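# Move coaster can onto turntable's orange spot

## Task

Lift the can off the coaster and set it upright on the turntable's orange spot, without disturbing the other cans already standing on the turntable.

## Robot and tools

Robot: two six-joint arms, left_arm and right_arm, each ending in a two-finger gripper whose fingers can fold. Joints, base to tip: waist, shoulder, elbow, forearm roll, wrist pitch, wrist roll. Cameras: cam_left_wrist and cam_right_wrist, one on each hand.

Frames: every hand pose, velocity, target and wrist-camera pose is expressed in that arm's own base frame. The scene frame has its origin at table height midway between the nominal bases, +z up, +x out over the table, and left_arm on the +y side. Calibrated bases in the scene frame: left_arm at (+0.036, +0.611, 0) m, quat_wxyz (+1.000, 0, 0, -0.019); right_arm at (+0.065, -0.479, 0) m, quat_wxyz (+1.000, 0, 0, +0.027). Reported poses may be off by a few centimetres. Gripper axes: fingers point along +z, they open and close along y. end_effector_position is the point between the pads when shut; fingertips stick out about 33 mm beyond it (about 9 mm when wide open).

The 20-number row (shared by execute_actions and move): one flat list covering both arms. Numbers 1-10 are left_arm: x, y, z (metres, absolute target position in the left base frame), qw, qx, qy, qz (absolute target orientation, w first), then gripper position, force_limit, speed. Numbers 11-20 are the same for right_arm in its base frame. The last three of each half lie in [-1, 1]. Gripper position: +1 is fully open (140 mm), about -0.8 is pads touching, -1 closes until blocked. force_limit sets squeeze (about 14 N at -1 up to 58 N at +1 after a slow close); speed sets finger rate (about 30 mm/s at -1, 250 at +1); faster closes grip harder. Both default to +1. An idle arm should receive its last reported pose and the same finger numbers every time; 0 is a real command, not a blank. Keep a fixed quaternion for an arm whose orientation should not change.

execute_actions(actions, cameras): actions is a list of actions; each action is a list of up to 15 rows, one per 1/30 s step, with the last row repeated if shorter. A target more than 0.6 m from the gripper's current position along any of its axes gets the action refused. The controller limits each step to 70 mm and 16 degrees from the measured pose, so the "Hand target" line may fall short; send the rest next time. Here the result returns with either 0 or 7 steps still to run ("Kept back"); plan from your last row's pose. An empty actions list returns images and the full state.

move(target, speed, blend, stop_force, zero, blocking, cameras): straight-line path from Hand target to each arm's pose in target (one row, or a list of up to 15 rows sharing a 10 s cap). speed is path top speed in m/s, 0.002 to 2, default 0.25 (turn rate twice that in rad/s); one value or one per leg. blend, in metres, rounds corners in a list; 0 stops at each point. stop_force (10 to 80 N, both arms) ends an arm's path once its estimated push against the direction of travel exceeds that value; use it only slowly, not while the wrist rotates, and omit it when backing off a contact. zero=true re-zeroes the force estimate first. blocking=false returns after about 0.5 s while the move continues; not allowed with stop_force. Keep the same finger numbers on every row of a list. The paths do not avoid obstacles; keep them away from each arm's own base. Result adds a "move:" line: done, off_target, moving, held or fault, plus limits such as paced or held.

wait(seconds 0 to 10, cameras): hold last commands, letting any move continue. stop(cameras): brake the running move; fingers continue. zoom_image(camera, region [x0, y0, x1, y1] in pixels, max 504 square): closer look at the latest image from either wrist camera. finished_scene(scene): ends the current scene (give its number); irreversible, and the can must remain in place unassisted.

Result lines: hand position, quaternion and velocities; Joint positions, Joint torques, External joint torques (outside load per joint), Flange force along the gripper axes (noisy, includes held weight; "no reading" means no estimate). object_status per gripper: 0 moving, 1 blocked while opening, 2 blocked while closing (a grip), 3 reached the command or pads met (maybe nothing held). Always confirm 2 after closing. position_measured is in counts: 3 open, about 75 = 100 mm, 139 = 60 mm, 200 = 20 mm, 230 pads touching. To tighten, raise force_limit and nudge position (-1 to -0.98). "within noise" means the joints are still. MOTOR HOT warns of overheating.

Gripping advice: grasp with the outer quarter of the pads near the fingertips; nearer the palm the fingers fold and grip unreliably. Pressing fingertips down onto a surface folds them unnoticed and spoils the next grasp.

Avoid: dropping the can or releasing it while moving, knocking the other cans or anything off the table, hard impacts, pressing beyond a firm contact (stiff arms fault easily), any contact between the two arms, and heavy twisting loads. A torque fault or any external force of 144 N or more freezes that arm for 10 s; over-temperature freezes it 30 to 60 s. Joint torque limits: waist and shoulder 306, elbow 144, wrist joints 40.5 N m. Loose objects may occasionally be nudged by outside pushes.

Each tool is called after "Call:" as a command line: name --argument value for each argument, lists and objects as JSON in quotes; but a table of rows of numbers goes row by row, as --pt "numbers of a row", without its own name.

## Session

Call:
execute_actions --actions '[]'

Scene clock: 0.00 s.
left_arm: end_effector_position=(+0.5761, +0.0232, +0.3411) position_measured=3 object_status=3 end_effector_quat_wxyz=(-0.436, +0.408, +0.559, +0.575) | right_arm: end_effector_position=(+0.4662, +0.2736, +0.3057) position_measured=3 object_status=3 end_effector_quat_wxyz=(-0.044, +0.998, +0.017, +0.035)
Joint positions: left_arm=[-0.54 0.428 1.913 1.19 1.993 -1.132] | right_arm=[0.435 -0.06 1.875 0.055 1.228 1.956]
Joint velocities: within noise
Joint torques (N m): no reading
External joint torques (N m): no reading
Flange force (N): no reading
Hand target: left_arm +0.5761, +0.0232, +0.3411; -0.436, +0.408, +0.559, +0.575 | right_arm +0.4662, +0.2736, +0.3057; -0.044, +0.998, +0.017, +0.035
Tool commands: left_gripper/position=+1.0 left_gripper/force_limit=+1.0 left_gripper/speed=+1.0 right_gripper/position=+1.0 right_gripper/force_limit=+1.0 right_gripper/speed=+1.0

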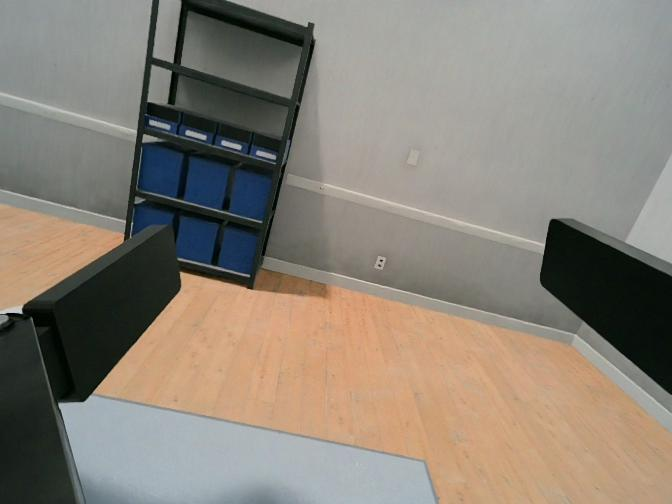

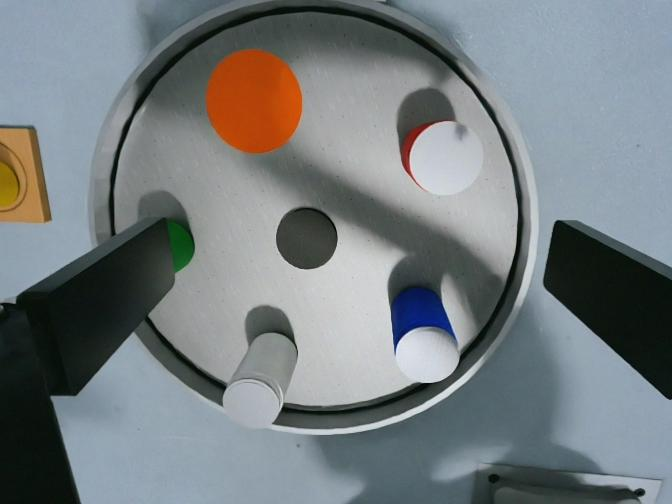

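Call:
zoom_image --camera "cam_right_wrist" --region '[0, 100, 200, 300]'

Call:
zoom_image --camera "cam_right_wrist" --region '[80, 0, 540, 440]'

Call:
zoom_image --camera "cam_left_wrist" --region '[0, 220, 300, 504]'

Scaled by 2.520 from the camera's 672x504 image, which has a finer 960x720 frame.

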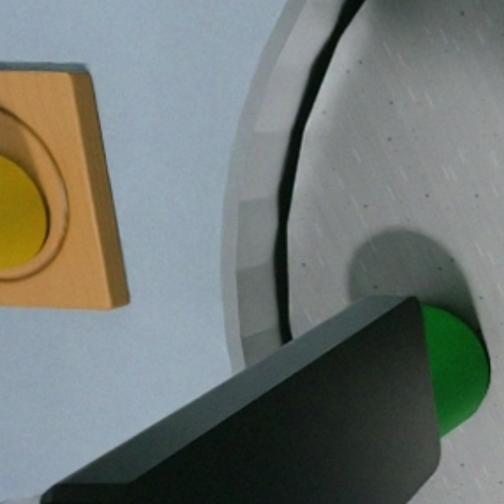

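Scaled by 1.096 from the camera's 672x504 image, which has a finer 960x720 frame.

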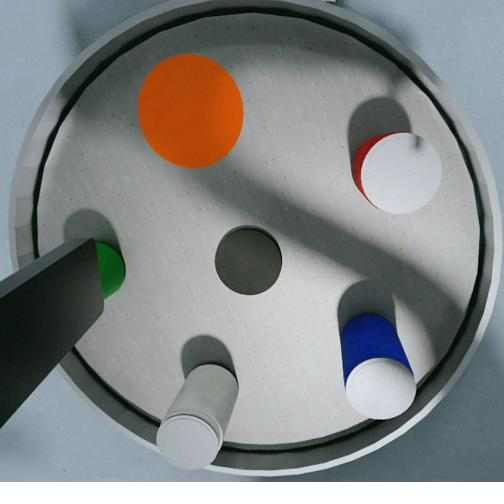

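Scaled by 1.680 from the camera's 672x504 image, which has a finer 960x720 frame.

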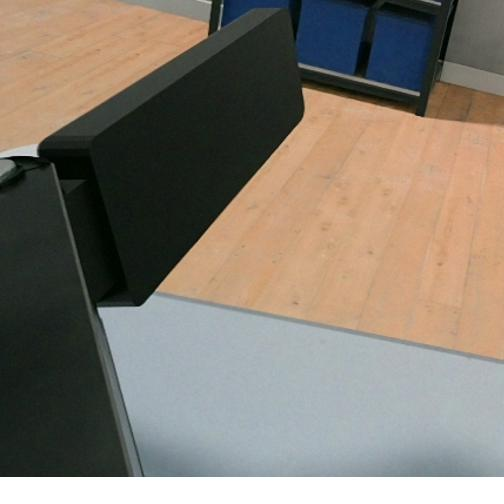

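Call:
move --pt "0.4257 0.3889 0.3411 -0.6067 0.1916 0.6650 0.3906 1.0 1.0 1.0 0.50 0.36 0.42 0 1 0 0 1.0 1.0 1.0" --pt "0.4257 0.3889 0.3411 -0.6067 0.1916 0.6650 0.3906 1.0 1.0 1.0 0.60 0.50 0.42 0 1 0 0 1.0 1.0 1.0" --speed '[0.4, 0.4]' --blend '[0.04, 0]' --cameras '["all"]'

Scene clock: 14.50 s.
left_arm: end_effector_position=(+0.4257, +0.3889, +0.3411) position_measured=3 object_status=3 end_effector_quat_wxyz=(+0.607, -0.192, -0.665, -0.391) | right_arm: end_effector_position=(+0.6000, +0.5000, +0.4200) position_measured=3 object_status=3 end_effector_quat_wxyz=(+0.000, +1.000, +0.000, +0.000)
Joint positions: left_arm=[0.16 0.428 1.914 1.19 1.992 -1.133] | right_arm=[0.651 0.366 1.168 0 1.608 2.221]
Joint torques (N m): left_arm=[-3.1 -74.71 -32.39 2.79 1.85 0.26] | right_arm=[0.21 -77.36 -41.57 4.45 -0.25 -0.35]
External joint torques (N m): left_arm=[2.99 -0.02 0.82 0.03 0.18 -0.25] | right_arm=[-0.1 -1.55 -0.33 -0.18 0.21 0.35]
Flange force (N): left_arm=[-1.1 0.4 4.5] | right_arm=[-1.5 0.9 -0.9]
Hand target: left_arm +0.4257, +0.3889, +0.3411; +0.607, -0.192, -0.665, -0.391 | right_arm +0.6000, +0.5000, +0.4200; +0.000, +1.000, +0.000, +0.000
Off the commanded pose: left_arm 0.000 m, 0 deg | right_arm 0.000 m, 0 deg.
move: done; limits=paced
camera_calibration:
cam_left_wrist: T_world_to_cam=[[0.733728, 0.624007, 0.268807, -0.63991], [0.38922, -0.061744, -0.919073, 0.178134], [-0.556911, 0.778975, -0.28818, 0.172688], [0, 0, 0, 1]] pos_world=[0.496359, 0.275788, 0.385496]
cam_right_wrist: T_world_to_cam=[[0.0126514, -0.999894, -0.0071478, 0.503772], [-0.941395, -0.0143203, 0.337003, 0.436254], [-0.337069, 0.00246534, -0.941477, 0.740159], [0, 0, 0, 1]] pos_world=[0.653798, 0.508141, 0.553425]

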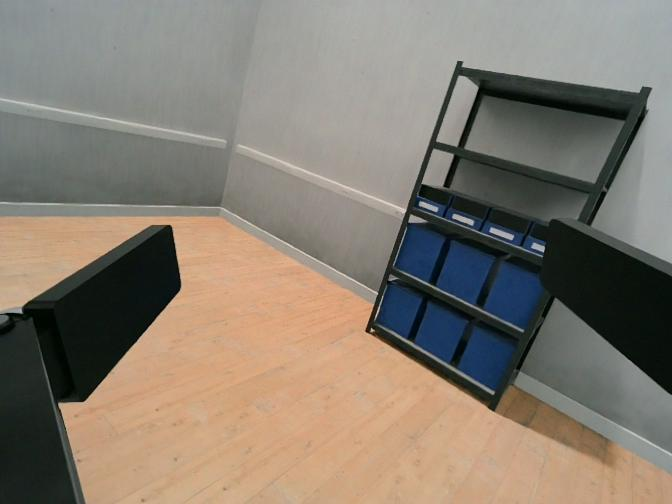

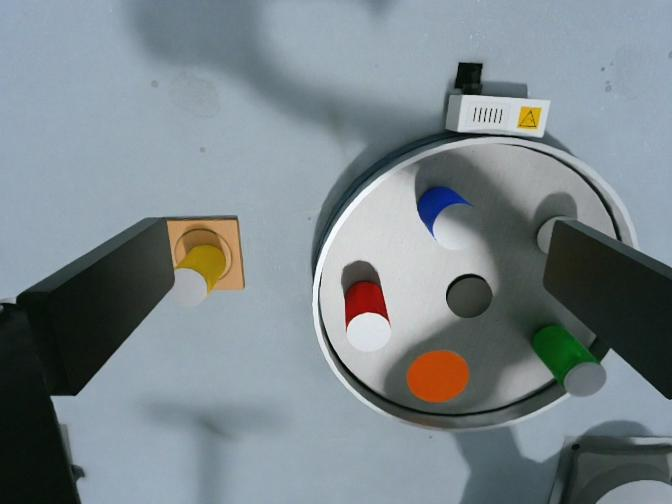

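Call:
wait --seconds 0.3 --cameras '["cam_right_wrist"]'

Call:
wait --seconds 0.5 --cameras '["cam_right_wrist"]'

Call:
wait --seconds 1.0 --cameras '["cam_right_wrist"]'

Scene clock: 15.90 s.
left_arm: end_effector_position=(+0.4257, +0.3889, +0.3411) position_measured=3 object_status=3 end_effector_quat_wxyz=(+0.607, -0.192, -0.665, -0.391) | right_arm: end_effector_position=(+0.6000, +0.5000, +0.4200) position_measured=3 object_status=3 end_effector_quat_wxyz=(+0.000, +1.000, +0.000, +0.000)
Joint positions: left_arm=[0.16 0.428 1.914 1.19 1.992 -1.133] | right_arm=[0.651 0.366 1.168 0 1.608 2.221]
Joint torques (N m): left_arm=[-2.48 -74.67 -32.19 2.87 1.8 0.16] | right_arm=[0.33 -76.07 -41.9 4.47 -0.25 -0.31]
External joint torques (N m): left_arm=[2.35 -0.44 0.52 -0.04 0.24 -0.15] | right_arm=[-0.38 -2.69 0.04 -0.21 0.21 0.31]
Flange force (N): left_arm=[-0.1 0.2 3.5] | right_arm=[-3.5 3.1 -0.1]
Hand target: left_arm +0.4257, +0.3889, +0.3411; +0.607, -0.192, -0.665, -0.391 | right_arm +0.6000, +0.5000, +0.4200; +0.000, +1.000, +0.000, +0.000
Tool commands: left_gripper/position=+1.0 left_gripper/force_limit=+1.0 left_gripper/speed=+1.0 right_gripper/position=+1.0 right_gripper/force_limit=+1.0 right_gripper/speed=+1.0
Off the commanded pose: left_arm 0.000 m, 0 deg | right_arm 0.000 m, 0 deg.
wait: 0.30 s; at rest from the start
camera_calibration:
cam_right_wrist: T_world_to_cam=[[0.0125575, -0.999896, -0.0071135, 0.503815], [-0.941396, -0.0142203, 0.337003, 0.436203], [-0.337069, 0.0024647, -0.941477, 0.740159], [0, 0, 0, 1]] pos_world=[0.653798, 0.508141, 0.553425]
Images, in order (width x height): cam_right_wrist 672x504.

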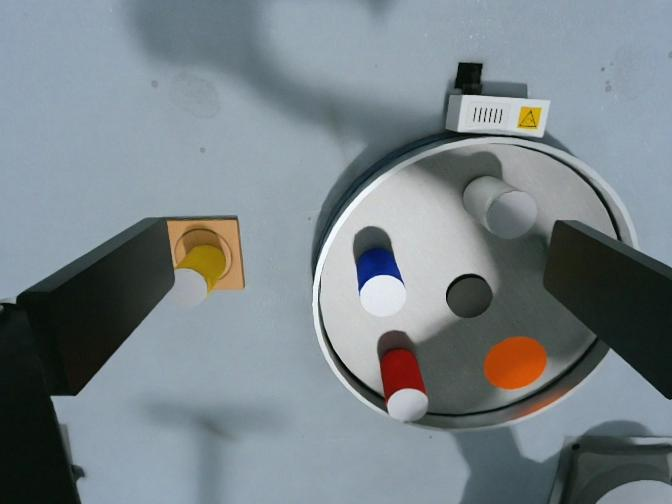

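Scene clock: 16.40 s.
left_arm: end_effector_position=(+0.4257, +0.3889, +0.3411) position_measured=3 object_status=3 end_effector_quat_wxyz=(+0.607, -0.192, -0.665, -0.391) | right_arm: end_effector_position=(+0.6000, +0.5000, +0.4200) position_measured=3 object_status=3 end_effector_quat_wxyz=(+0.000, +1.000, +0.000, +0.000)
Joint positions: left_arm=[0.16 0.428 1.914 1.19 1.992 -1.133] | right_arm=[0.651 0.366 1.168 0 1.608 2.221]
Joint torques (N m): left_arm=[-2.86 -74.54 -32.22 2.83 1.86 0.22] | right_arm=[0.35 -76.3 -41.96 4.47 -0.28 -0.31]
External joint torques (N m): left_arm=[3.06 -0.63 0.55 -0.02 0.17 -0.21] | right_arm=[-0.79 -2.37 0.11 -0.23 0.23 0.31]
Flange force (N): left_arm=[-0.2 0.5 4.7] | right_arm=[-2.9 3.2 -0.1]
Hand target: left_arm +0.4257, +0.3889, +0.3411; +0.607, -0.192, -0.665, -0.391 | right_arm +0.6000, +0.5000, +0.4200; +0.000, +1.000, +0.000, +0.000
Tool commands: left_gripper/position=+1.0 left_gripper/force_limit=+1.0 left_gripper/speed=+1.0 right_gripper/position=+1.0 right_gripper/force_limit=+1.0 right_gripper/speed=+1.0
Off the commanded pose: left_arm 0.000 m, 0 deg | right_arm 0.000 m, 0 deg.
wait: 0.50 s; at rest by 0.17 s
camera_calibration:
cam_right_wrist: T_world_to_cam=[[0.0125575, -0.999896, -0.0071135, 0.503815], [-0.941396, -0.0142203, 0.337003, 0.436203], [-0.337069, 0.0024647, -0.941477, 0.740159], [0, 0, 0, 1]] pos_world=[0.653798, 0.508141, 0.553425]
Images, in order (width x height): cam_right_wrist 672x504.

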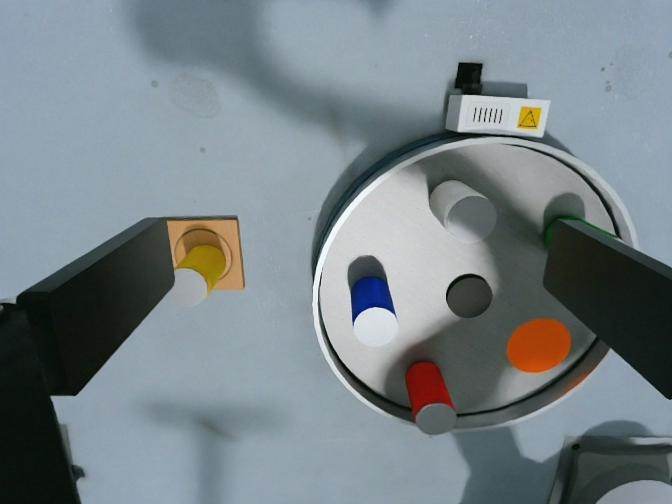

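Scene clock: 17.40 s.
left_arm: end_effector_position=(+0.4257, +0.3889, +0.3411) position_measured=3 object_status=3 end_effector_quat_wxyz=(+0.607, -0.192, -0.665, -0.391) | right_arm: end_effector_position=(+0.6000, +0.5000, +0.4200) position_measured=3 object_status=3 end_effector_quat_wxyz=(+0.000, +1.000, +0.000, +0.000)
Joint positions: left_arm=[0.16 0.428 1.914 1.19 1.992 -1.133] | right_arm=[0.651 0.366 1.168 0 1.608 2.221]
Joint torques (N m): left_arm=[-2.81 -75.14 -32.02 2.81 1.81 0.2] | right_arm=[0.47 -76.16 -41.98 4.42 -0.2 -0.3]
External joint torques (N m): left_arm=[2.67 1.23 0.61 -0.01 0.2 -0.19] | right_arm=[-0.37 -2.69 0.07 -0.15 0.16 0.3]
Flange force (N): left_arm=[-2.7 1.4 3.0] | right_arm=[-3.6 3.1 0.0]
Hand target: left_arm +0.4257, +0.3889, +0.3411; +0.607, -0.192, -0.665, -0.391 | right_arm +0.6000, +0.5000, +0.4200; +0.000, +1.000, +0.000, +0.000
Tool commands: left_gripper/position=+1.0 left_gripper/force_limit=+1.0 left_gripper/speed=+1.0 right_gripper/position=+1.0 right_gripper/force_limit=+1.0 right_gripper/speed=+1.0
Off the commanded pose: left_arm 0.000 m, 0 deg | right_arm 0.000 m, 0 deg.
wait: 1.00 s; at rest by 0.17 s
camera_calibration:
cam_right_wrist: T_world_to_cam=[[0.0125575, -0.999896, -0.0071135, 0.503815], [-0.941396, -0.0142203, 0.337003, 0.436203], [-0.337069, 0.0024647, -0.941477, 0.740159], [0, 0, 0, 1]] pos_world=[0.653798, 0.508141, 0.553425]
Images, in order (width x height): cam_right_wrist 672x504.

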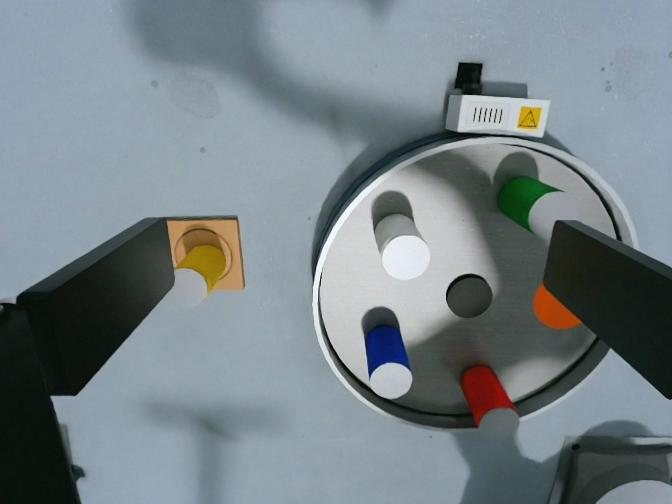

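Call:
zoom_image --camera "cam_right_wrist" --region '[140, 190, 270, 320]'

Call:
zoom_image --camera "cam_right_wrist" --region '[300, 50, 660, 450]'

Scaled by 3.877 from the camera's 672x504 image, which has a finer 960x720 frame.

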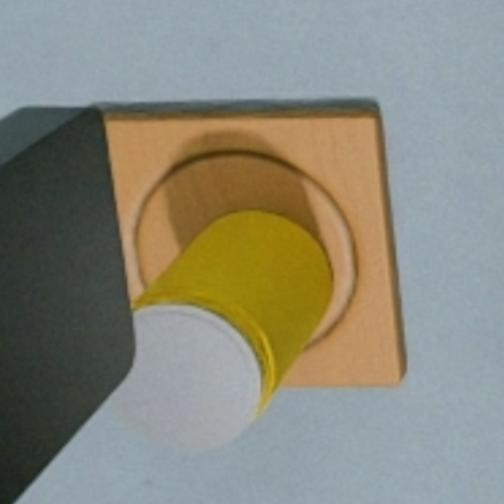

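Scaled by 1.260 from the camera's 672x504 image, which has a finer 960x720 frame.

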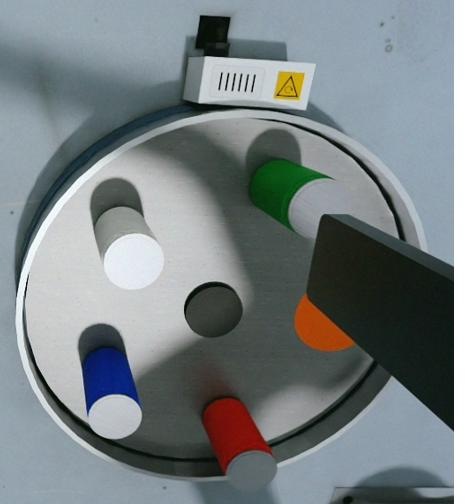

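Call:
move --target '[0.4257, 0.3889, 0.3411, -0.6067, 0.1916, 0.6650, 0.3906, 1.0, 1.0, 1.0, 0.443, 0.690, 0.25, 0, 1, 0, 0, 0.175, -0.5, 1.0]' --speed 0.4 --cameras '["cam_right_wrist"]'

Scene clock: 27.73 s.
left_arm: end_effector_position=(+0.4257, +0.3889, +0.3411) position_measured=3 object_status=3 end_effector_quat_wxyz=(+0.607, -0.192, -0.665, -0.391) | right_arm: end_effector_position=(+0.4431, +0.6899, +0.2501) position_measured=107 object_status=3 end_effector_quat_wxyz=(+0.000, +1.000, +0.000, +0.000)
Joint positions: left_arm=[0.16 0.428 1.914 1.19 1.992 -1.133] | right_arm=[0.958 0.459 1.339 0 1.344 2.529]
Joint torques (N m): left_arm=[-2.06 -74.33 -32.22 2.79 1.82 0.19] | right_arm=[1.07 -84.74 -40.84 4.33 -0.14 -0.43]
External joint torques (N m): left_arm=[2.34 -1.05 0.53 0.01 0.22 -0.18] | right_arm=[-1.07 -2.09 -0.13 -0.17 0.11 0.43]
Flange force (N): left_arm=[0.7 -0.2 4.0] | right_arm=[-1.0 3.0 -1.1]
Hand target: left_arm +0.4257, +0.3889, +0.3411; +0.607, -0.192, -0.665, -0.391 | right_arm +0.4430, +0.6900, +0.2500; +0.000, +1.000, +0.000, +0.000
Off the commanded pose: left_arm 0.000 m, 0 deg | right_arm 0.000 m, 0 deg.
move: done
camera_calibration:
cam_right_wrist: T_world_to_cam=[[0.0125575, -0.999896, -0.0071135, 0.694457], [-0.941396, -0.0142203, 0.337003, 0.348455], [-0.337069, 0.0024647, -0.941477, 0.526848], [0, 0, 0, 1]] pos_world=[0.496898, 0.698041, 0.383525]
Images, in order (width x height): cam_right_wrist 672x504.

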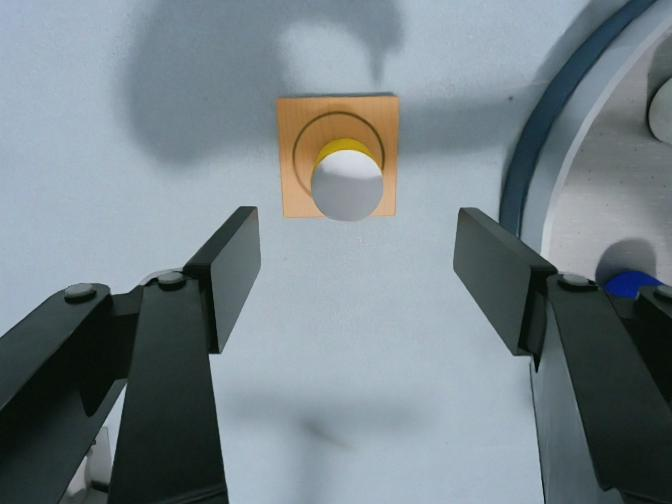

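Call:
zoom_image --camera "cam_right_wrist" --region '[260, 80, 430, 240]'

Call:
zoom_image --camera "cam_right_wrist" --region '[490, 0, 672, 320]'

Scaled by 2.965 from the camera's 672x504 image, which has a finer 960x720 frame.

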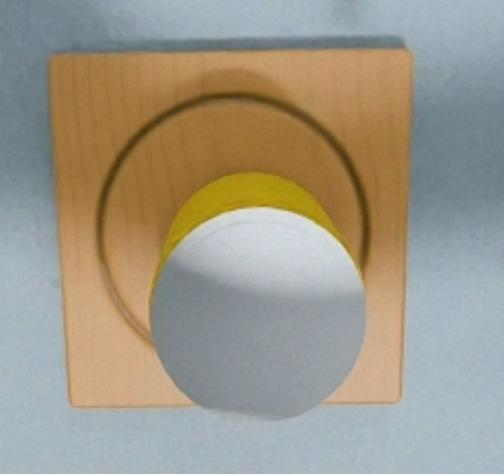

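Scaled by 1.575 from the camera's 672x504 image, which has a finer 960x720 frame.

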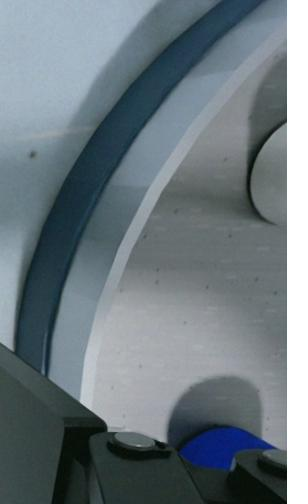

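Call:
move --pt "0.4257 0.3889 0.3411 -0.6067 0.1916 0.6650 0.3906 1.0 1.0 1.0 0.4445 0.6915 0.1155 0 1 0 0 0.175 -0.5 1.0" --pt "0.4257 0.3889 0.3411 -0.6067 0.1916 0.6650 0.3906 1.0 1.0 1.0 0.4445 0.6915 0.1155 0 1 0 0 -1.0 -0.05 -1.0" --speed 0.2 --cameras '["cam_right_wrist"]'

Scene clock: 34.03 s.
left_arm: end_effector_position=(+0.4257, +0.3889, +0.3411) position_measured=3 object_status=3 end_effector_quat_wxyz=(+0.607, -0.192, -0.665, -0.391) | right_arm: end_effector_position=(+0.4445, +0.6915, +0.1155) position_measured=153 object_status=0 end_effector_quat_wxyz=(+0.000, +1.000, +0.000, +0.000)
Joint positions: left_arm=[0.16 0.428 1.914 1.19 1.992 -1.133] | right_arm=[0.958 0.534 1.477 0 1.131 2.528]
Joint torques (N m): left_arm=[-1.87 -75.09 -32.02 2.74 1.86 0.21] | right_arm=[0.44 -78.91 -32.87 4.03 -0.39 -0.31]
External joint torques (N m): left_arm=[1.97 0.1 0.41 0.06 0.17 -0.2] | right_arm=[-0.3 -11.65 -5.11 -0.16 0.35 0.31]
Flange force (N): left_arm=[-0.8 0.6 2.7] | right_arm=[-2.5 3.8 -13.0]
Hand target: left_arm +0.4257, +0.3889, +0.3411; +0.607, -0.192, -0.665, -0.391 | right_arm +0.4445, +0.6915, +0.1155; +0.000, +1.000, +0.000, +0.000
Off the commanded pose: left_arm 0.000 m, 0 deg | right_arm 0.000 m, 0 deg.
move: done
camera_calibration:
cam_right_wrist: T_world_to_cam=[[0.0125569, -0.999896, -0.00711468, 0.695082], [-0.941364, -0.0142204, 0.337092, 0.395119], [-0.337158, 0.00246467, -0.941445, 0.40063], [0, 0, 0, 1]] pos_world=[0.498298, 0.699641, 0.248925]
Images, in order (width x height): cam_right_wrist 672x504.

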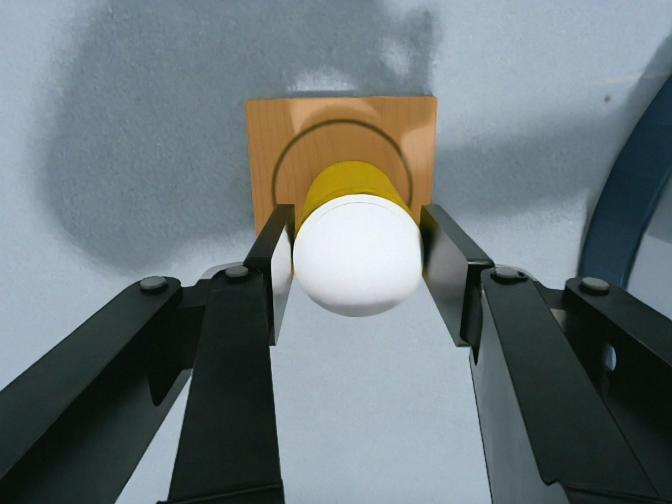

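Call:
wait --seconds 0.3

Scene clock: 34.77 s.
left_arm: end_effector_position=(+0.4257, +0.3889, +0.3411) position_measured=3 object_status=3 end_effector_quat_wxyz=(+0.607, -0.192, -0.665, -0.391) | right_arm: end_effector_position=(+0.4445, +0.6915, +0.1155) position_measured=153 object_status=2 end_effector_quat_wxyz=(+0.000, +1.000, +0.000, +0.000)
Joint positions: left_arm=[0.16 0.428 1.914 1.19 1.992 -1.133] | right_arm=[0.958 0.534 1.477 0 1.131 2.528]
Joint torques (N m): left_arm=[-2.92 -75.12 -32.26 2.84 1.93 0.26] | right_arm=[0.36 -79.02 -32.86 4.01 -0.37 -0.32]
External joint torques (N m): left_arm=[2.91 0.87 0.8 -0.05 0.09 -0.24] | right_arm=[-0.12 -11.35 -4.93 -0.16 0.35 0.32]
Flange force (N): left_arm=[-2.4 0.9 3.8] | right_arm=[-2.7 3.7 -12.6]
Hand target: left_arm +0.4257, +0.3889, +0.3411; +0.607, -0.192, -0.665, -0.391 | right_arm +0.4445, +0.6915, +0.1155; +0.000, +1.000, +0.000, +0.000
Tool commands: left_gripper/position=+1.0 left_gripper/force_limit=+1.0 left_gripper/speed=+1.0 right_gripper/position=-1.0 right_gripper/force_limit=-0.05 right_gripper/speed=-1.0
Off the commanded pose: left_arm 0.000 m, 0 deg | right_arm 0.000 m, 0 deg.
wait: 0.30 s; at rest from the start

Call:
move --pt "0.4257 0.3889 0.3411 -0.6067 0.1916 0.6650 0.3906 1.0 1.0 1.0 0.4445 0.6915 0.18 0 1 0 0 -1.0 -0.05 -1.0" --pt "0.4257 0.3889 0.3411 -0.6067 0.1916 0.6650 0.3906 1.0 1.0 1.0 0.48 0.52 0.31 0 1 0 0 -1.0 -0.05 -1.0" --speed '[0.15, 0.3]' --blend '[0.04, 0]' --cameras '["cam_right_wrist"]'

Scene clock: 41.53 s.
left_arm: end_effector_position=(+0.4257, +0.3889, +0.3411) position_measured=3 object_status=3 end_effector_quat_wxyz=(+0.607, -0.192, -0.665, -0.391) | right_arm: end_effector_position=(+0.4800, +0.5201, +0.3099) position_measured=153 object_status=2 end_effector_quat_wxyz=(+0.000, +1.000, +0.000, +0.000)
Joint positions: left_arm=[0.16 0.428 1.914 1.19 1.992 -1.133] | right_arm=[0.777 0.259 1.509 0 1.374 2.348]
Joint torques (N m): left_arm=[-2.75 -74.14 -32.27 2.75 1.86 0.25] | right_arm=[-2.72 -66.07 -41.94 4.34 -0.07 -0.26]
External joint torques (N m): left_arm=[2.7 -0.36 0.74 0.05 0.17 -0.24] | right_arm=[2.64 -1.29 0.86 -0.16 0.03 0.26]
Flange force (N): left_arm=[-0.5 0.1 4.3] | right_arm=[-5.4 -0.1 0.8]
Hand target: left_arm +0.4257, +0.3889, +0.3411; +0.607, -0.192, -0.665, -0.391 | right_arm +0.4800, +0.5200, +0.3100; +0.000, +1.000, +0.000, +0.000
Off the commanded pose: left_arm 0.000 m, 0 deg | right_arm 0.000 m, 0 deg.
move: done; blend cut to 0.0323 m at target 1
camera_calibration:
cam_right_wrist: T_world_to_cam=[[0.0126849, -0.999895, -0.00705497, 0.524542], [-0.941363, -0.0143207, 0.337092, 0.360621], [-0.337158, 0.00236531, -0.941445, 0.596091], [0, 0, 0, 1]] pos_world=[0.533798, 0.528241, 0.443325]
Images, in order (width x height): cam_right_wrist 672x504.

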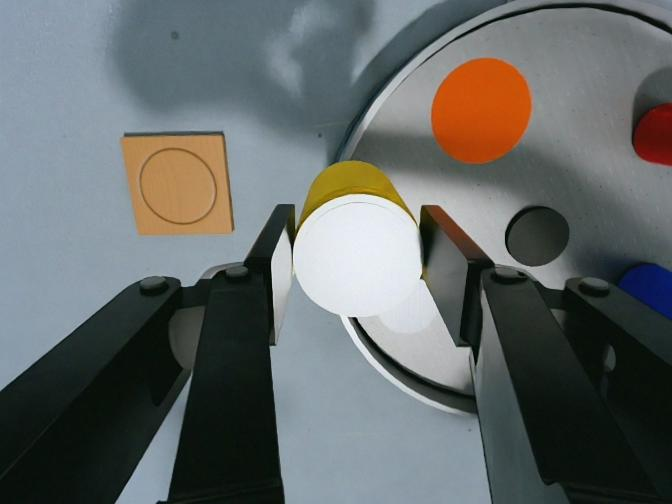

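Call:
move --target '[0.4257, 0.3889, 0.3411, -0.6067, 0.1916, 0.6650, 0.3906, 1.0, 1.0, 1.0, 0.4525, 0.2023, 0.28, 0, 1, 0, 0, -1.0, -0.05, -1.0]' --speed 0.35 --cameras '["cam_right_wrist"]'

Scene clock: 53.63 s.
left_arm: end_effector_position=(+0.4257, +0.3889, +0.3411) position_measured=3 object_status=3 end_effector_quat_wxyz=(+0.607, -0.192, -0.665, -0.391) | right_arm: end_effector_position=(+0.4525, +0.2023, +0.2800) position_measured=153 object_status=2 end_effector_quat_wxyz=(+0.000, +1.000, +0.000, +0.000)
Joint positions: left_arm=[0.16 0.428 1.914 1.19 1.992 -1.133] | right_arm=[0.351 -0.067 1.926 0 1.283 1.922]
Joint torques (N m): left_arm=[-2.78 -74.35 -32.34 2.89 1.83 0.21] | right_arm=[1.36 -32.76 -41.3 4.29 -0.24 -0.55]
External joint torques (N m): left_arm=[2.83 -0.33 0.8 -0.1 0.19 -0.2] | right_arm=[-1.46 -0.39 1.2 -0.2 0.19 0.55]
Flange force (N): left_arm=[-0.5 0.0 4.3] | right_arm=[-1.6 2.7 1.1]
Hand target: left_arm +0.4257, +0.3889, +0.3411; +0.607, -0.192, -0.665, -0.391 | right_arm +0.4525, +0.2023, +0.2800; +0.000, +1.000, +0.000, +0.000
Off the commanded pose: left_arm 0.000 m, 0 deg | right_arm 0.000 m, 0 deg.
move: done
camera_calibration:
cam_right_wrist: T_world_to_cam=[[0.0126852, -0.999895, -0.00705507, 0.207013], [-0.941363, -0.014321, 0.337092, 0.340263], [-0.337158, 0.00236531, -0.941445, 0.559421], [0, 0, 0, 1]] pos_world=[0.506298, 0.210541, 0.413425]
Images, in order (width x height): cam_right_wrist 672x504.

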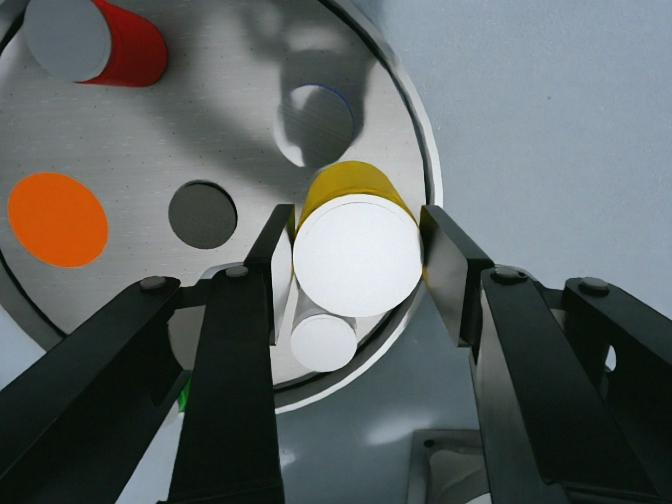

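Call:
zoom_image --camera "cam_right_wrist" --region '[140, 150, 260, 270]'

Scaled by 4.200 from the camera's 672x504 image, which has a finer 960x720 frame.

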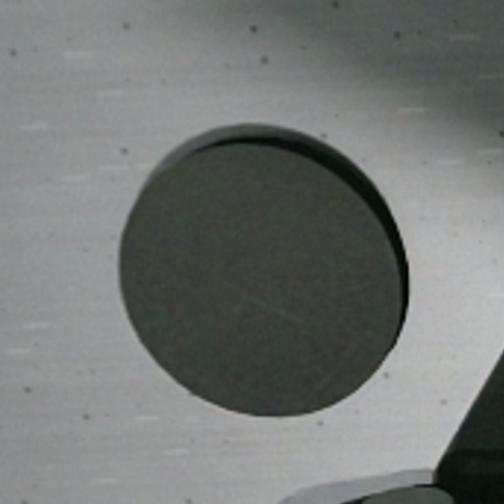

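Call:
move --pt "0.4257 0.3889 0.3411 -0.6067 0.1916 0.6650 0.3906 1 1 1 0.486 0.211 0.28 0 1 0 0 -1 -0.05 -1" --pt "0.4257 0.3889 0.3411 -0.6067 0.1916 0.6650 0.3906 1 1 1 0.5366 0.2616 0.28 0 1 0 0 -1 -0.05 -1" --pt "0.4257 0.3889 0.3411 -0.6067 0.1916 0.6650 0.3906 1 1 1 0.5551 0.3307 0.28 0 1 0 0 -1 -0.05 -1" --pt "0.4257 0.3889 0.3411 -0.6067 0.1916 0.6650 0.3906 1 1 1 0.5366 0.3998 0.28 0 1 0 0 -1 -0.05 -1" --pt "0.4257 0.3889 0.3411 -0.6067 0.1916 0.6650 0.3906 1 1 1 0.486 0.4504 0.28 0 1 0 0 -1 -0.05 -1" --pt "0.4257 0.3889 0.3411 -0.6067 0.1916 0.6650 0.3906 1 1 1 0.4169 0.4689 0.28 0 1 0 0 -1 -0.05 -1" --pt "0.4257 0.3889 0.3411 -0.6067 0.1916 0.6650 0.3906 1 1 1 0.3478 0.4504 0.28 0 1 0 0 -1 -0.05 -1" --pt "0.4257 0.3889 0.3411 -0.6067 0.1916 0.6650 0.3906 1 1 1 0.2972 0.3998 0.28 0 1 0 0 -1 -0.05 -1" --pt "0.4257 0.3889 0.3411 -0.6067 0.1916 0.6650 0.3906 1 1 1 0.2787 0.3307 0.28 0 1 0 0 -1 -0.05 -1" --speed 0.0822 --blend 0.035 --blocking false --cameras '["cam_right_wrist"]'

Scene clock: 57.70 s.
left_arm: end_effector_position=(+0.4257, +0.3889, +0.3411) position_measured=3 object_status=3 end_effector_quat_wxyz=(+0.607, -0.192, -0.665, -0.391) | right_arm: end_effector_position=(+0.4822, +0.2116, +0.2800) position_measured=153 object_status=2 end_effector_quat_wxyz=(+0.000, +1.000, +0.000, +0.000) end_effector_velocity=(+0.071, +0.037, +0.000) end_effector_angular_velocity=(+0.000, +0.000, +0.006)
Joint positions: left_arm=[0.16 0.428 1.914 1.19 1.992 -1.133] | right_arm=[0.348 -0.016 1.877 0 1.281 1.918]
Joint velocities: left_arm=[within noise] | right_arm=[0.02 0.129 -0.127 0 -0.002 0.014]
Joint torques (N m): left_arm=[-2.71 -74.4 -32.22 2.88 1.85 0.25] | right_arm=[1.03 -36.15 -41.68 4.41 -0.14 -0.72]
External joint torques (N m): left_arm=[2.68 -0.79 0.54 -0.06 0.19 -0.24] | right_arm=[0.38 -2.9 1.66 -0.26 0.11 0.71]
Flange force (N): left_arm=[0.1 0.0 4.2] | right_arm=[-7.5 1.0 0.7]
Hand target: left_arm +0.4257, +0.3889, +0.3411; +0.607, -0.192, -0.665, -0.391 | right_arm +0.4889, +0.2155, +0.2800; +0.000, +1.000, +0.000, +0.000
Tool commands: left_gripper/position=+1.0 left_gripper/force_limit=+1.0 left_gripper/speed=+1.0 right_gripper/position=-1.0 right_gripper/force_limit=-0.05 right_gripper/speed=-1.0
Off the commanded pose: left_arm 0.000 m, 0 deg | right_arm 0.236 m, 0 deg.
move: running; path passed 0 of 9 targets; blend cut to 0.0173 m at target 1
camera_calibration:
cam_right_wrist: T_world_to_cam=[[0.0130966, -0.999889, -0.00709605, 0.215632], [-0.94142, -0.0147218, 0.336914, 0.368546], [-0.336982, 0.00226795, -0.941509, 0.569367], [0, 0, 0, 1]] pos_world=[0.535999, 0.219742, 0.413425]
Images, in order (width x height): cam_right_wrist 672x504.

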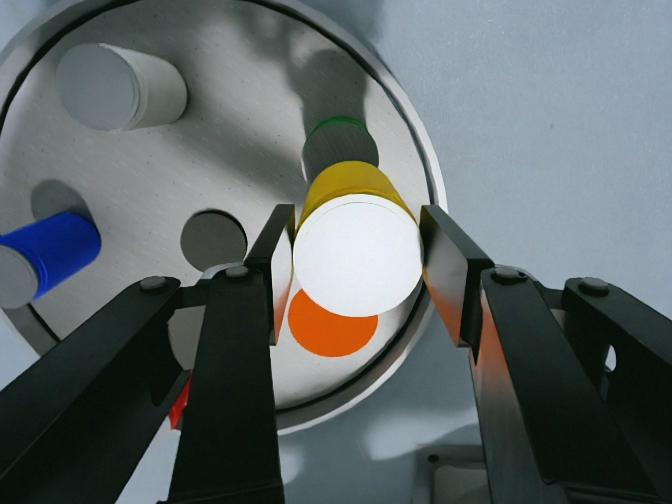

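Call:
move --pt "0.4257 0.3889 0.3411 -0.6067 0.1916 0.6650 0.3906 1 1 1 0.5551 0.3307 0.28 0 1 0 0 -1 -0.05 -1" --pt "0.4257 0.3889 0.3411 -0.6067 0.1916 0.6650 0.3906 1 1 1 0.5366 0.3998 0.25 0 1 0 0 -1 -0.05 -1" --pt "0.4257 0.3889 0.3411 -0.6067 0.1916 0.6650 0.3906 1 1 1 0.486 0.4504 0.20 0 1 0 0 -1 -0.05 -1" --pt "0.4257 0.3889 0.3411 -0.6067 0.1916 0.6650 0.3906 1 1 1 0.4169 0.4689 0.19 0 1 0 0 -1 -0.05 -1" --pt "0.4257 0.3889 0.3411 -0.6067 0.1916 0.6650 0.3906 1 1 1 0.3478 0.4504 0.19 0 1 0 0 -1 -0.05 -1" --pt "0.4257 0.3889 0.3411 -0.6067 0.1916 0.6650 0.3906 1 1 1 0.2972 0.3998 0.19 0 1 0 0 -1 -0.05 -1" --pt "0.4257 0.3889 0.3411 -0.6067 0.1916 0.6650 0.3906 1 1 1 0.2787 0.3307 0.19 0 1 0 0 -1 -0.05 -1" --pt "0.4257 0.3889 0.3411 -0.6067 0.1916 0.6650 0.3906 1 1 1 0.2972 0.2616 0.19 0 1 0 0 -1 -0.05 -1" --speed '[0.025,0.09,0.095,0.085,0.0822,0.0822,0.0822,0.0822]' --blend 0.035 --blocking false --cameras '["cam_right_wrist"]'

Scene clock: 59.23 s.
left_arm: end_effector_position=(+0.4257, +0.3889, +0.3411) position_measured=3 object_status=3 end_effector_quat_wxyz=(+0.607, -0.192, -0.665, -0.391) | right_arm: end_effector_position=(+0.5437, +0.2906, +0.2800) position_measured=153 object_status=2 end_effector_quat_wxyz=(+0.000, +1.000, +0.000, +0.000) end_effector_velocity=(+0.007, +0.024, +0.000) end_effector_angular_velocity=(+0.000, +0.000, -0.001)
Joint positions: left_arm=[0.16 0.428 1.914 1.19 1.992 -1.133] | right_arm=[0.435 0.127 1.725 0 1.29 2.006]
Joint velocities: left_arm=[within noise] | right_arm=[0.031 0.028 -0.032 -0.001 0.004 0.032]
Joint torques (N m): left_arm=[-2.49 -74.6 -31.9 2.83 1.86 0.21] | right_arm=[-0.68 -52.12 -41.42 4.31 -0.21 -0.65]
External joint torques (N m): left_arm=[2.41 0.13 0.38 -0.03 0.16 -0.2] | right_arm=[0.68 -1.09 1.23 -0.21 0.16 0.65]
Flange force (N): left_arm=[-1.1 0.9 3.2] | right_arm=[-4.3 -0.1 0.9]
Hand target: left_arm +0.4257, +0.3889, +0.3411; +0.607, -0.192, -0.665, -0.391 | right_arm +0.5443, +0.2928, +0.2800; +0.000, +1.000, +0.000, +0.000
Tool commands: left_gripper/position=+1.0 left_gripper/force_limit=+1.0 left_gripper/speed=+1.0 right_gripper/position=-1.0 right_gripper/force_limit=-0.05 right_gripper/speed=-1.0
Off the commanded pose: left_arm 0.000 m, 0 deg | right_arm 0.264 m, 0 deg.
earlier move: replaced; path passed 1 of 9 targets; blend cut to 0.0173 m at target 1
move: running; path passed 0 of 8 targets; blend cut to 0.0257 m at target 1
camera_calibration:
cam_right_wrist: T_world_to_cam=[[0.0126162, -0.999894, -0.00724279, 0.294166], [-0.941364, -0.0143195, 0.33709, 0.42738], [-0.337158, 0.0025653, -0.941445, 0.589901], [0, 0, 0, 1]] pos_world=[0.597498, 0.298741, 0.413425]
Images, in order (width x height): cam_right_wrist 672x504.

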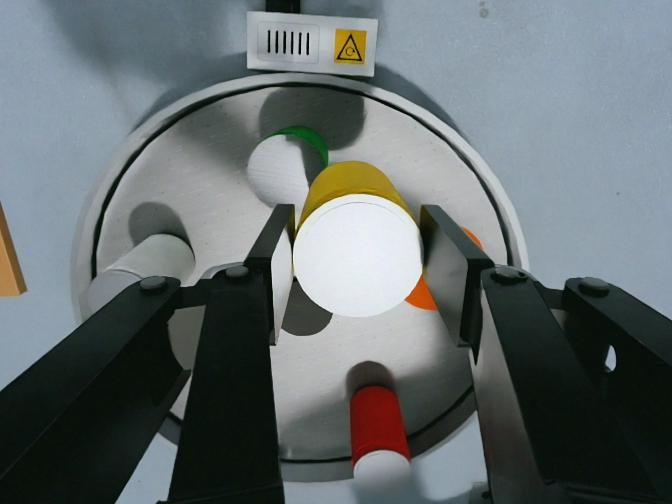

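Call:
move --pt "0.4257 0.3889 0.3411 -0.6067 0.1916 0.6650 0.3906 1 1 1 0.5551 0.3307 0.28 0 1 0 0 -1 -0.05 -1" --pt "0.4257 0.3889 0.3411 -0.6067 0.1916 0.6650 0.3906 1 1 1 0.5366 0.3998 0.25 0 1 0 0 -1 -0.05 -1" --pt "0.4257 0.3889 0.3411 -0.6067 0.1916 0.6650 0.3906 1 1 1 0.486 0.4504 0.20 0 1 0 0 -1 -0.05 -1" --pt "0.4257 0.3889 0.3411 -0.6067 0.1916 0.6650 0.3906 1 1 1 0.4169 0.4689 0.19 0 1 0 0 -1 -0.05 -1" --pt "0.4257 0.3889 0.3411 -0.6067 0.1916 0.6650 0.3906 1 1 1 0.3478 0.4504 0.19 0 1 0 0 -1 -0.05 -1" --pt "0.4257 0.3889 0.3411 -0.6067 0.1916 0.6650 0.3906 1 1 1 0.2972 0.3998 0.19 0 1 0 0 -1 -0.05 -1" --pt "0.4257 0.3889 0.3411 -0.6067 0.1916 0.6650 0.3906 1 1 1 0.2787 0.3307 0.19 0 1 0 0 -1 -0.05 -1" --pt "0.4257 0.3889 0.3411 -0.6067 0.1916 0.6650 0.3906 1 1 1 0.2972 0.2616 0.19 0 1 0 0 -1 -0.05 -1" --speed '[0.018,0.09,0.095,0.083,0.0822,0.0822,0.0822,0.0822]' --blend 0.035 --blocking false

Call:
wait --seconds 2.2 --cameras '["cam_right_wrist"]'

Scene clock: 60.63 s.
left_arm: end_effector_position=(+0.4257, +0.3889, +0.3411) position_measured=3 object_status=3 end_effector_quat_wxyz=(+0.607, -0.192, -0.665, -0.391) | right_arm: end_effector_position=(+0.5525, +0.3215, +0.2800) position_measured=153 object_status=2 end_effector_quat_wxyz=(+0.000, +1.000, +0.000, +0.000) end_effector_velocity=(+0.005, +0.017, +0.000) end_effector_angular_velocity=(+0.000, +0.000, -0.001)
Joint positions: left_arm=[0.16 0.428 1.914 1.19 1.992 -1.133] | right_arm=[0.473 0.163 1.683 0 1.296 2.044]
Joint velocities: left_arm=[within noise] | right_arm=[0.02 0.02 -0.025 0 0.004 0.021]
Joint torques (N m): left_arm=[-2.68 -74.71 -32.19 2.85 1.88 0.26] | right_arm=[2.01 -56.31 -40.07 4.33 -0.34 0.13]
External joint torques (N m): left_arm=[2.7 -0.01 0.63 -0.05 0.14 -0.25] | right_arm=[-2.28 -0.61 -0.28 -0.22 0.29 -0.13]
Flange force (N): left_arm=[-1.0 0.5 3.9] | right_arm=[1.4 3.5 -1.2]
Hand target: left_arm +0.4257, +0.3889, +0.3411; +0.607, -0.192, -0.665, -0.391 | right_arm +0.5530, +0.3232, +0.2800; +0.000, +1.000, +0.000, +0.000
Tool commands: left_gripper/position=+1.0 left_gripper/force_limit=+1.0 left_gripper/speed=+1.0 right_gripper/position=-1.0 right_gripper/force_limit=-0.05 right_gripper/speed=-1.0
Off the commanded pose: left_arm 0.000 m, 0 deg | right_arm 0.277 m, 0 deg.
earlier move: replaced; path passed 0 of 8 targets; blend cut to 0.0257 m at target 1
move: running; path passed 0 of 8 targets; blend cut to 0.0083 m at target 1

Scene clock: 62.83 s.
left_arm: end_effector_position=(+0.4257, +0.3889, +0.3411) position_measured=3 object_status=3 end_effector_quat_wxyz=(+0.607, -0.192, -0.665, -0.391) | right_arm: end_effector_position=(+0.4912, +0.4424, +0.2083) position_measured=153 object_status=2 end_effector_quat_wxyz=(+0.000, +1.000, +0.000, +0.000) end_effector_velocity=(-0.063, +0.043, -0.041) end_effector_angular_velocity=(-0.001, +0.001, -0.002)
Joint positions: left_arm=[0.16 0.428 1.914 1.19 1.992 -1.133] | right_arm=[0.681 0.234 1.731 0 1.177 2.251]
Joint velocities: left_arm=[within noise] | right_arm=[0.111 0 0.08 0 -0.078 0.113]
Joint torques (N m): left_arm=[-2.83 -74.19 -32.26 2.65 1.86 0.21] | right_arm=[3.01 -61.88 -40.13 4.16 0 -0.12]
External joint torques (N m): left_arm=[3.06 -1.14 0.57 0.15 0.18 -0.2] | right_arm=[-2.79 -0.98 1.49 -0.22 -0.03 0.12]
Flange force (N): left_arm=[0.6 0.3 5.2] | right_arm=[-0.7 6.1 1.1]
Hand target: left_arm +0.4257, +0.3889, +0.3411; +0.607, -0.192, -0.665, -0.391 | right_arm +0.4848, +0.4465, +0.2045; +0.000, +1.000, +0.000, +0.000
Tool commands: left_gripper/position=+1.0 left_gripper/force_limit=+1.0 left_gripper/speed=+1.0 right_gripper/position=-1.0 right_gripper/force_limit=-0.05 right_gripper/speed=-1.0
Off the commanded pose: left_arm 0.000 m, 0 deg | right_arm 0.266 m, 0 deg.
earlier move: running; path passed 2 of 8 targets; blend cut to 0.0083 m at target 1
wait: 2.20 s; no rest
camera_calibration:
cam_right_wrist: T_world_to_cam=[[0.0127776, -0.999893, -0.0070923, 0.445952], [-0.941286, -0.0144212, 0.337301, 0.404327], [-0.337367, 0.00236598, -0.94137, 0.504521], [0, 0, 0, 1]] pos_world=[0.545098, 0.450541, 0.341724]
Images, in order (width x height): cam_right_wrist 672x504.

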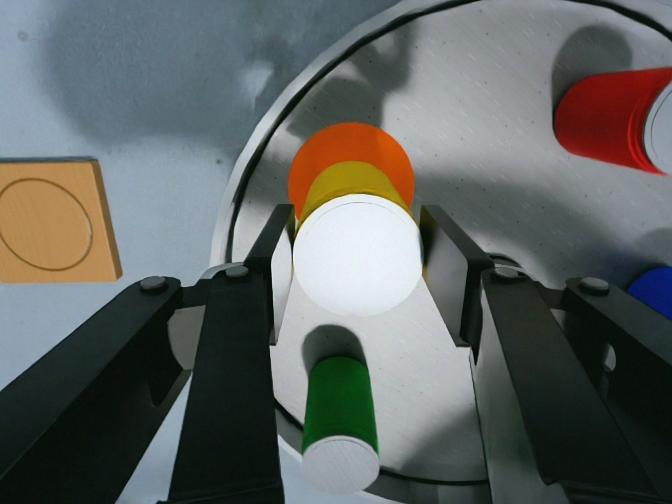

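Call:
move --pt "0.4257 0.3889 0.3411 -0.6067 0.1916 0.6650 0.3906 1 1 1 0.2787 0.3307 0.176 0 1 0 0 -1 -0.05 -1" --pt "0.4257 0.3889 0.3411 -0.6067 0.1916 0.6650 0.3906 1 1 1 0.2972 0.2616 0.168 0 1 0 0 -1 -0.05 -1" --pt "0.4257 0.3889 0.3411 -0.6067 0.1916 0.6650 0.3906 1 1 1 0.3478 0.211 0.163 0 1 0 0 -1 -0.05 -1" --pt "0.4257 0.3889 0.3411 -0.6067 0.1916 0.6650 0.3906 1 1 1 0.4169 0.1925 0.161 0 1 0 0 -1 -0.05 -1" --pt "0.4257 0.3889 0.3411 -0.6067 0.1916 0.6650 0.3906 1 1 1 0.486 0.211 0.161 0 1 0 0 -1 -0.05 -1" --pt "0.4257 0.3889 0.3411 -0.6067 0.1916 0.6650 0.3906 1 1 1 0.5366 0.2616 0.161 0 1 0 0 -1 -0.05 -1" --pt "0.4257 0.3889 0.3411 -0.6067 0.1916 0.6650 0.3906 1 1 1 0.5551 0.3307 0.161 0 1 0 0 -1 -0.05 -1" --pt "0.4257 0.3889 0.3411 -0.6067 0.1916 0.6650 0.3906 1 1 1 0.5366 0.3998 0.161 0 1 0 0 -1 -0.05 -1" --speed 0.082 --blend 0.035 --blocking false --cameras '["cam_right_wrist"]'

Call:
wait --seconds 0.6 --cameras '["cam_right_wrist"]'

Scene clock: 64.47 s.
left_arm: end_effector_position=(+0.4257, +0.3889, +0.3411) position_measured=3 object_status=3 end_effector_quat_wxyz=(+0.607, -0.192, -0.665, -0.391) | right_arm: end_effector_position=(+0.3750, +0.4403, +0.1876) position_measured=153 object_status=2 end_effector_quat_wxyz=(+0.000, +1.000, +0.000, +0.000) end_effector_velocity=(-0.053, -0.062, -0.006) end_effector_angular_velocity=(+0.000, -0.001, +0.002)
Joint positions: left_arm=[0.16 0.428 1.914 1.19 1.992 -1.133] | right_arm=[0.806 0.123 1.906 0 1.112 2.377]
Joint velocities: left_arm=[within noise] | right_arm=[-0.008 -0.121 0.152 0 -0.032 -0.01]
Joint torques (N m): left_arm=[-2.79 -74.65 -32 2.83 1.9 0.21] | right_arm=[-0.07 -47.99 -39.17 3.99 -0.47 0.19]
External joint torques (N m): left_arm=[2.63 0.23 0.48 -0.02 0.12 -0.2] | right_arm=[0.04 -2.29 1.65 -0.18 0.43 -0.19]
Flange force (N): left_arm=[-1.3 0.9 3.5] | right_arm=[-3.9 5.0 -0.7]
Hand target: left_arm +0.4257, +0.3889, +0.3411; +0.607, -0.192, -0.665, -0.391 | right_arm +0.3695, +0.4339, +0.1869; +0.000, +1.000, +0.000, +0.000
Tool commands: left_gripper/position=+1.0 left_gripper/force_limit=+1.0 left_gripper/speed=+1.0 right_gripper/position=-1.0 right_gripper/force_limit=-0.05 right_gripper/speed=-1.0
Off the commanded pose: left_arm 0.000 m, 0 deg | right_arm 0.169 m, 0 deg.
earlier move: replaced; path passed 3 of 8 targets; blend cut to 0.0083 m at target 1
move: running; path passed 0 of 8 targets
camera_calibration:
cam_right_wrist: T_world_to_cam=[[0.0123089, -0.9999, -0.00691957, 0.445439], [-0.941325, -0.0139214, 0.337215, 0.301628], [-0.337278, 0.00236281, -0.941402, 0.445778], [0, 0, 0, 1]] pos_world=[0.428798, 0.44854, 0.321025]
Images, in order (width x height): cam_right_wrist 672x504.

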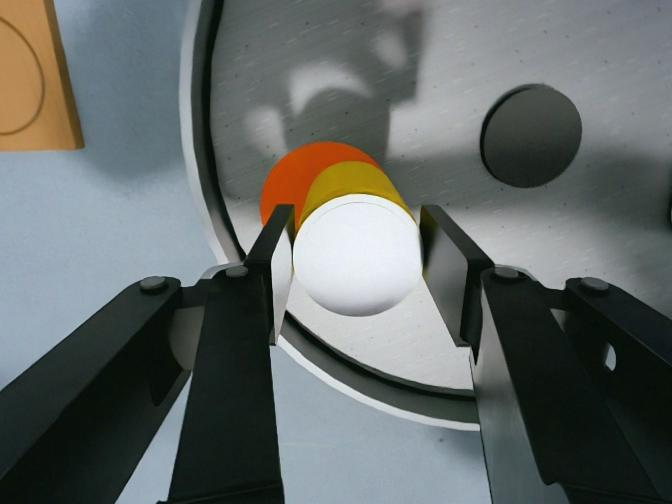

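Scene clock: 65.07 s.
left_arm: end_effector_position=(+0.4257, +0.3889, +0.3411) position_measured=3 object_status=3 end_effector_quat_wxyz=(+0.607, -0.192, -0.665, -0.391) | right_arm: end_effector_position=(+0.3427, +0.4035, +0.1837) position_measured=153 object_status=2 end_effector_quat_wxyz=(+0.000, +1.000, +0.000, +0.000) end_effector_velocity=(-0.054, -0.061, -0.006) end_effector_angular_velocity=(+0.000, +0.000, +0.000)
Joint positions: left_arm=[0.16 0.428 1.914 1.19 1.992 -1.133] | right_arm=[0.801 0.05 1.995 0 1.096 2.372]
Joint velocities: left_arm=[within noise] | right_arm=[-0.007 -0.124 0.145 0 -0.021 -0.007]
Joint torques (N m): left_arm=[-2.14 -74.96 -32.14 2.77 1.84 0.25] | right_arm=[-0.68 -41.09 -37.7 4.02 -0.25 -0.73]
External joint torques (N m): left_arm=[1.96 0.5 0.61 0.05 0.18 -0.23] | right_arm=[0.77 -1.32 0.41 -0.22 0.2 0.73]
Flange force (N): left_arm=[-1.5 0.4 2.6] | right_arm=[-3.8 0.1 -1.0]
Hand target: left_arm +0.4257, +0.3889, +0.3411; +0.607, -0.192, -0.665, -0.391 | right_arm +0.3371, +0.3971, +0.1830; +0.000, +1.000, +0.000, +0.000
Tool commands: left_gripper/position=+1.0 left_gripper/force_limit=+1.0 left_gripper/speed=+1.0 right_gripper/position=-1.0 right_gripper/force_limit=-0.05 right_gripper/speed=-1.0
Off the commanded pose: left_arm 0.000 m, 0 deg | right_arm 0.195 m, 0 deg.
earlier move: running; path passed 0 of 8 targets
wait: 0.60 s; no rest
camera_calibration:
cam_right_wrist: T_world_to_cam=[[0.0126255, -0.999896, -0.00692745, 0.408788], [-0.941352, -0.014222, 0.337127, 0.272282], [-0.33719, 0.00226476, -0.941434, 0.431349], [0, 0, 0, 1]] pos_world=[0.396598, 0.411641, 0.317125]
Images, in order (width x height): cam_right_wrist 672x504.

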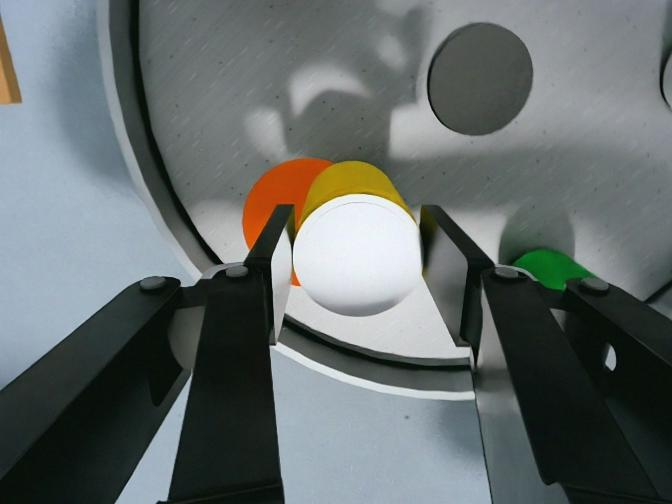

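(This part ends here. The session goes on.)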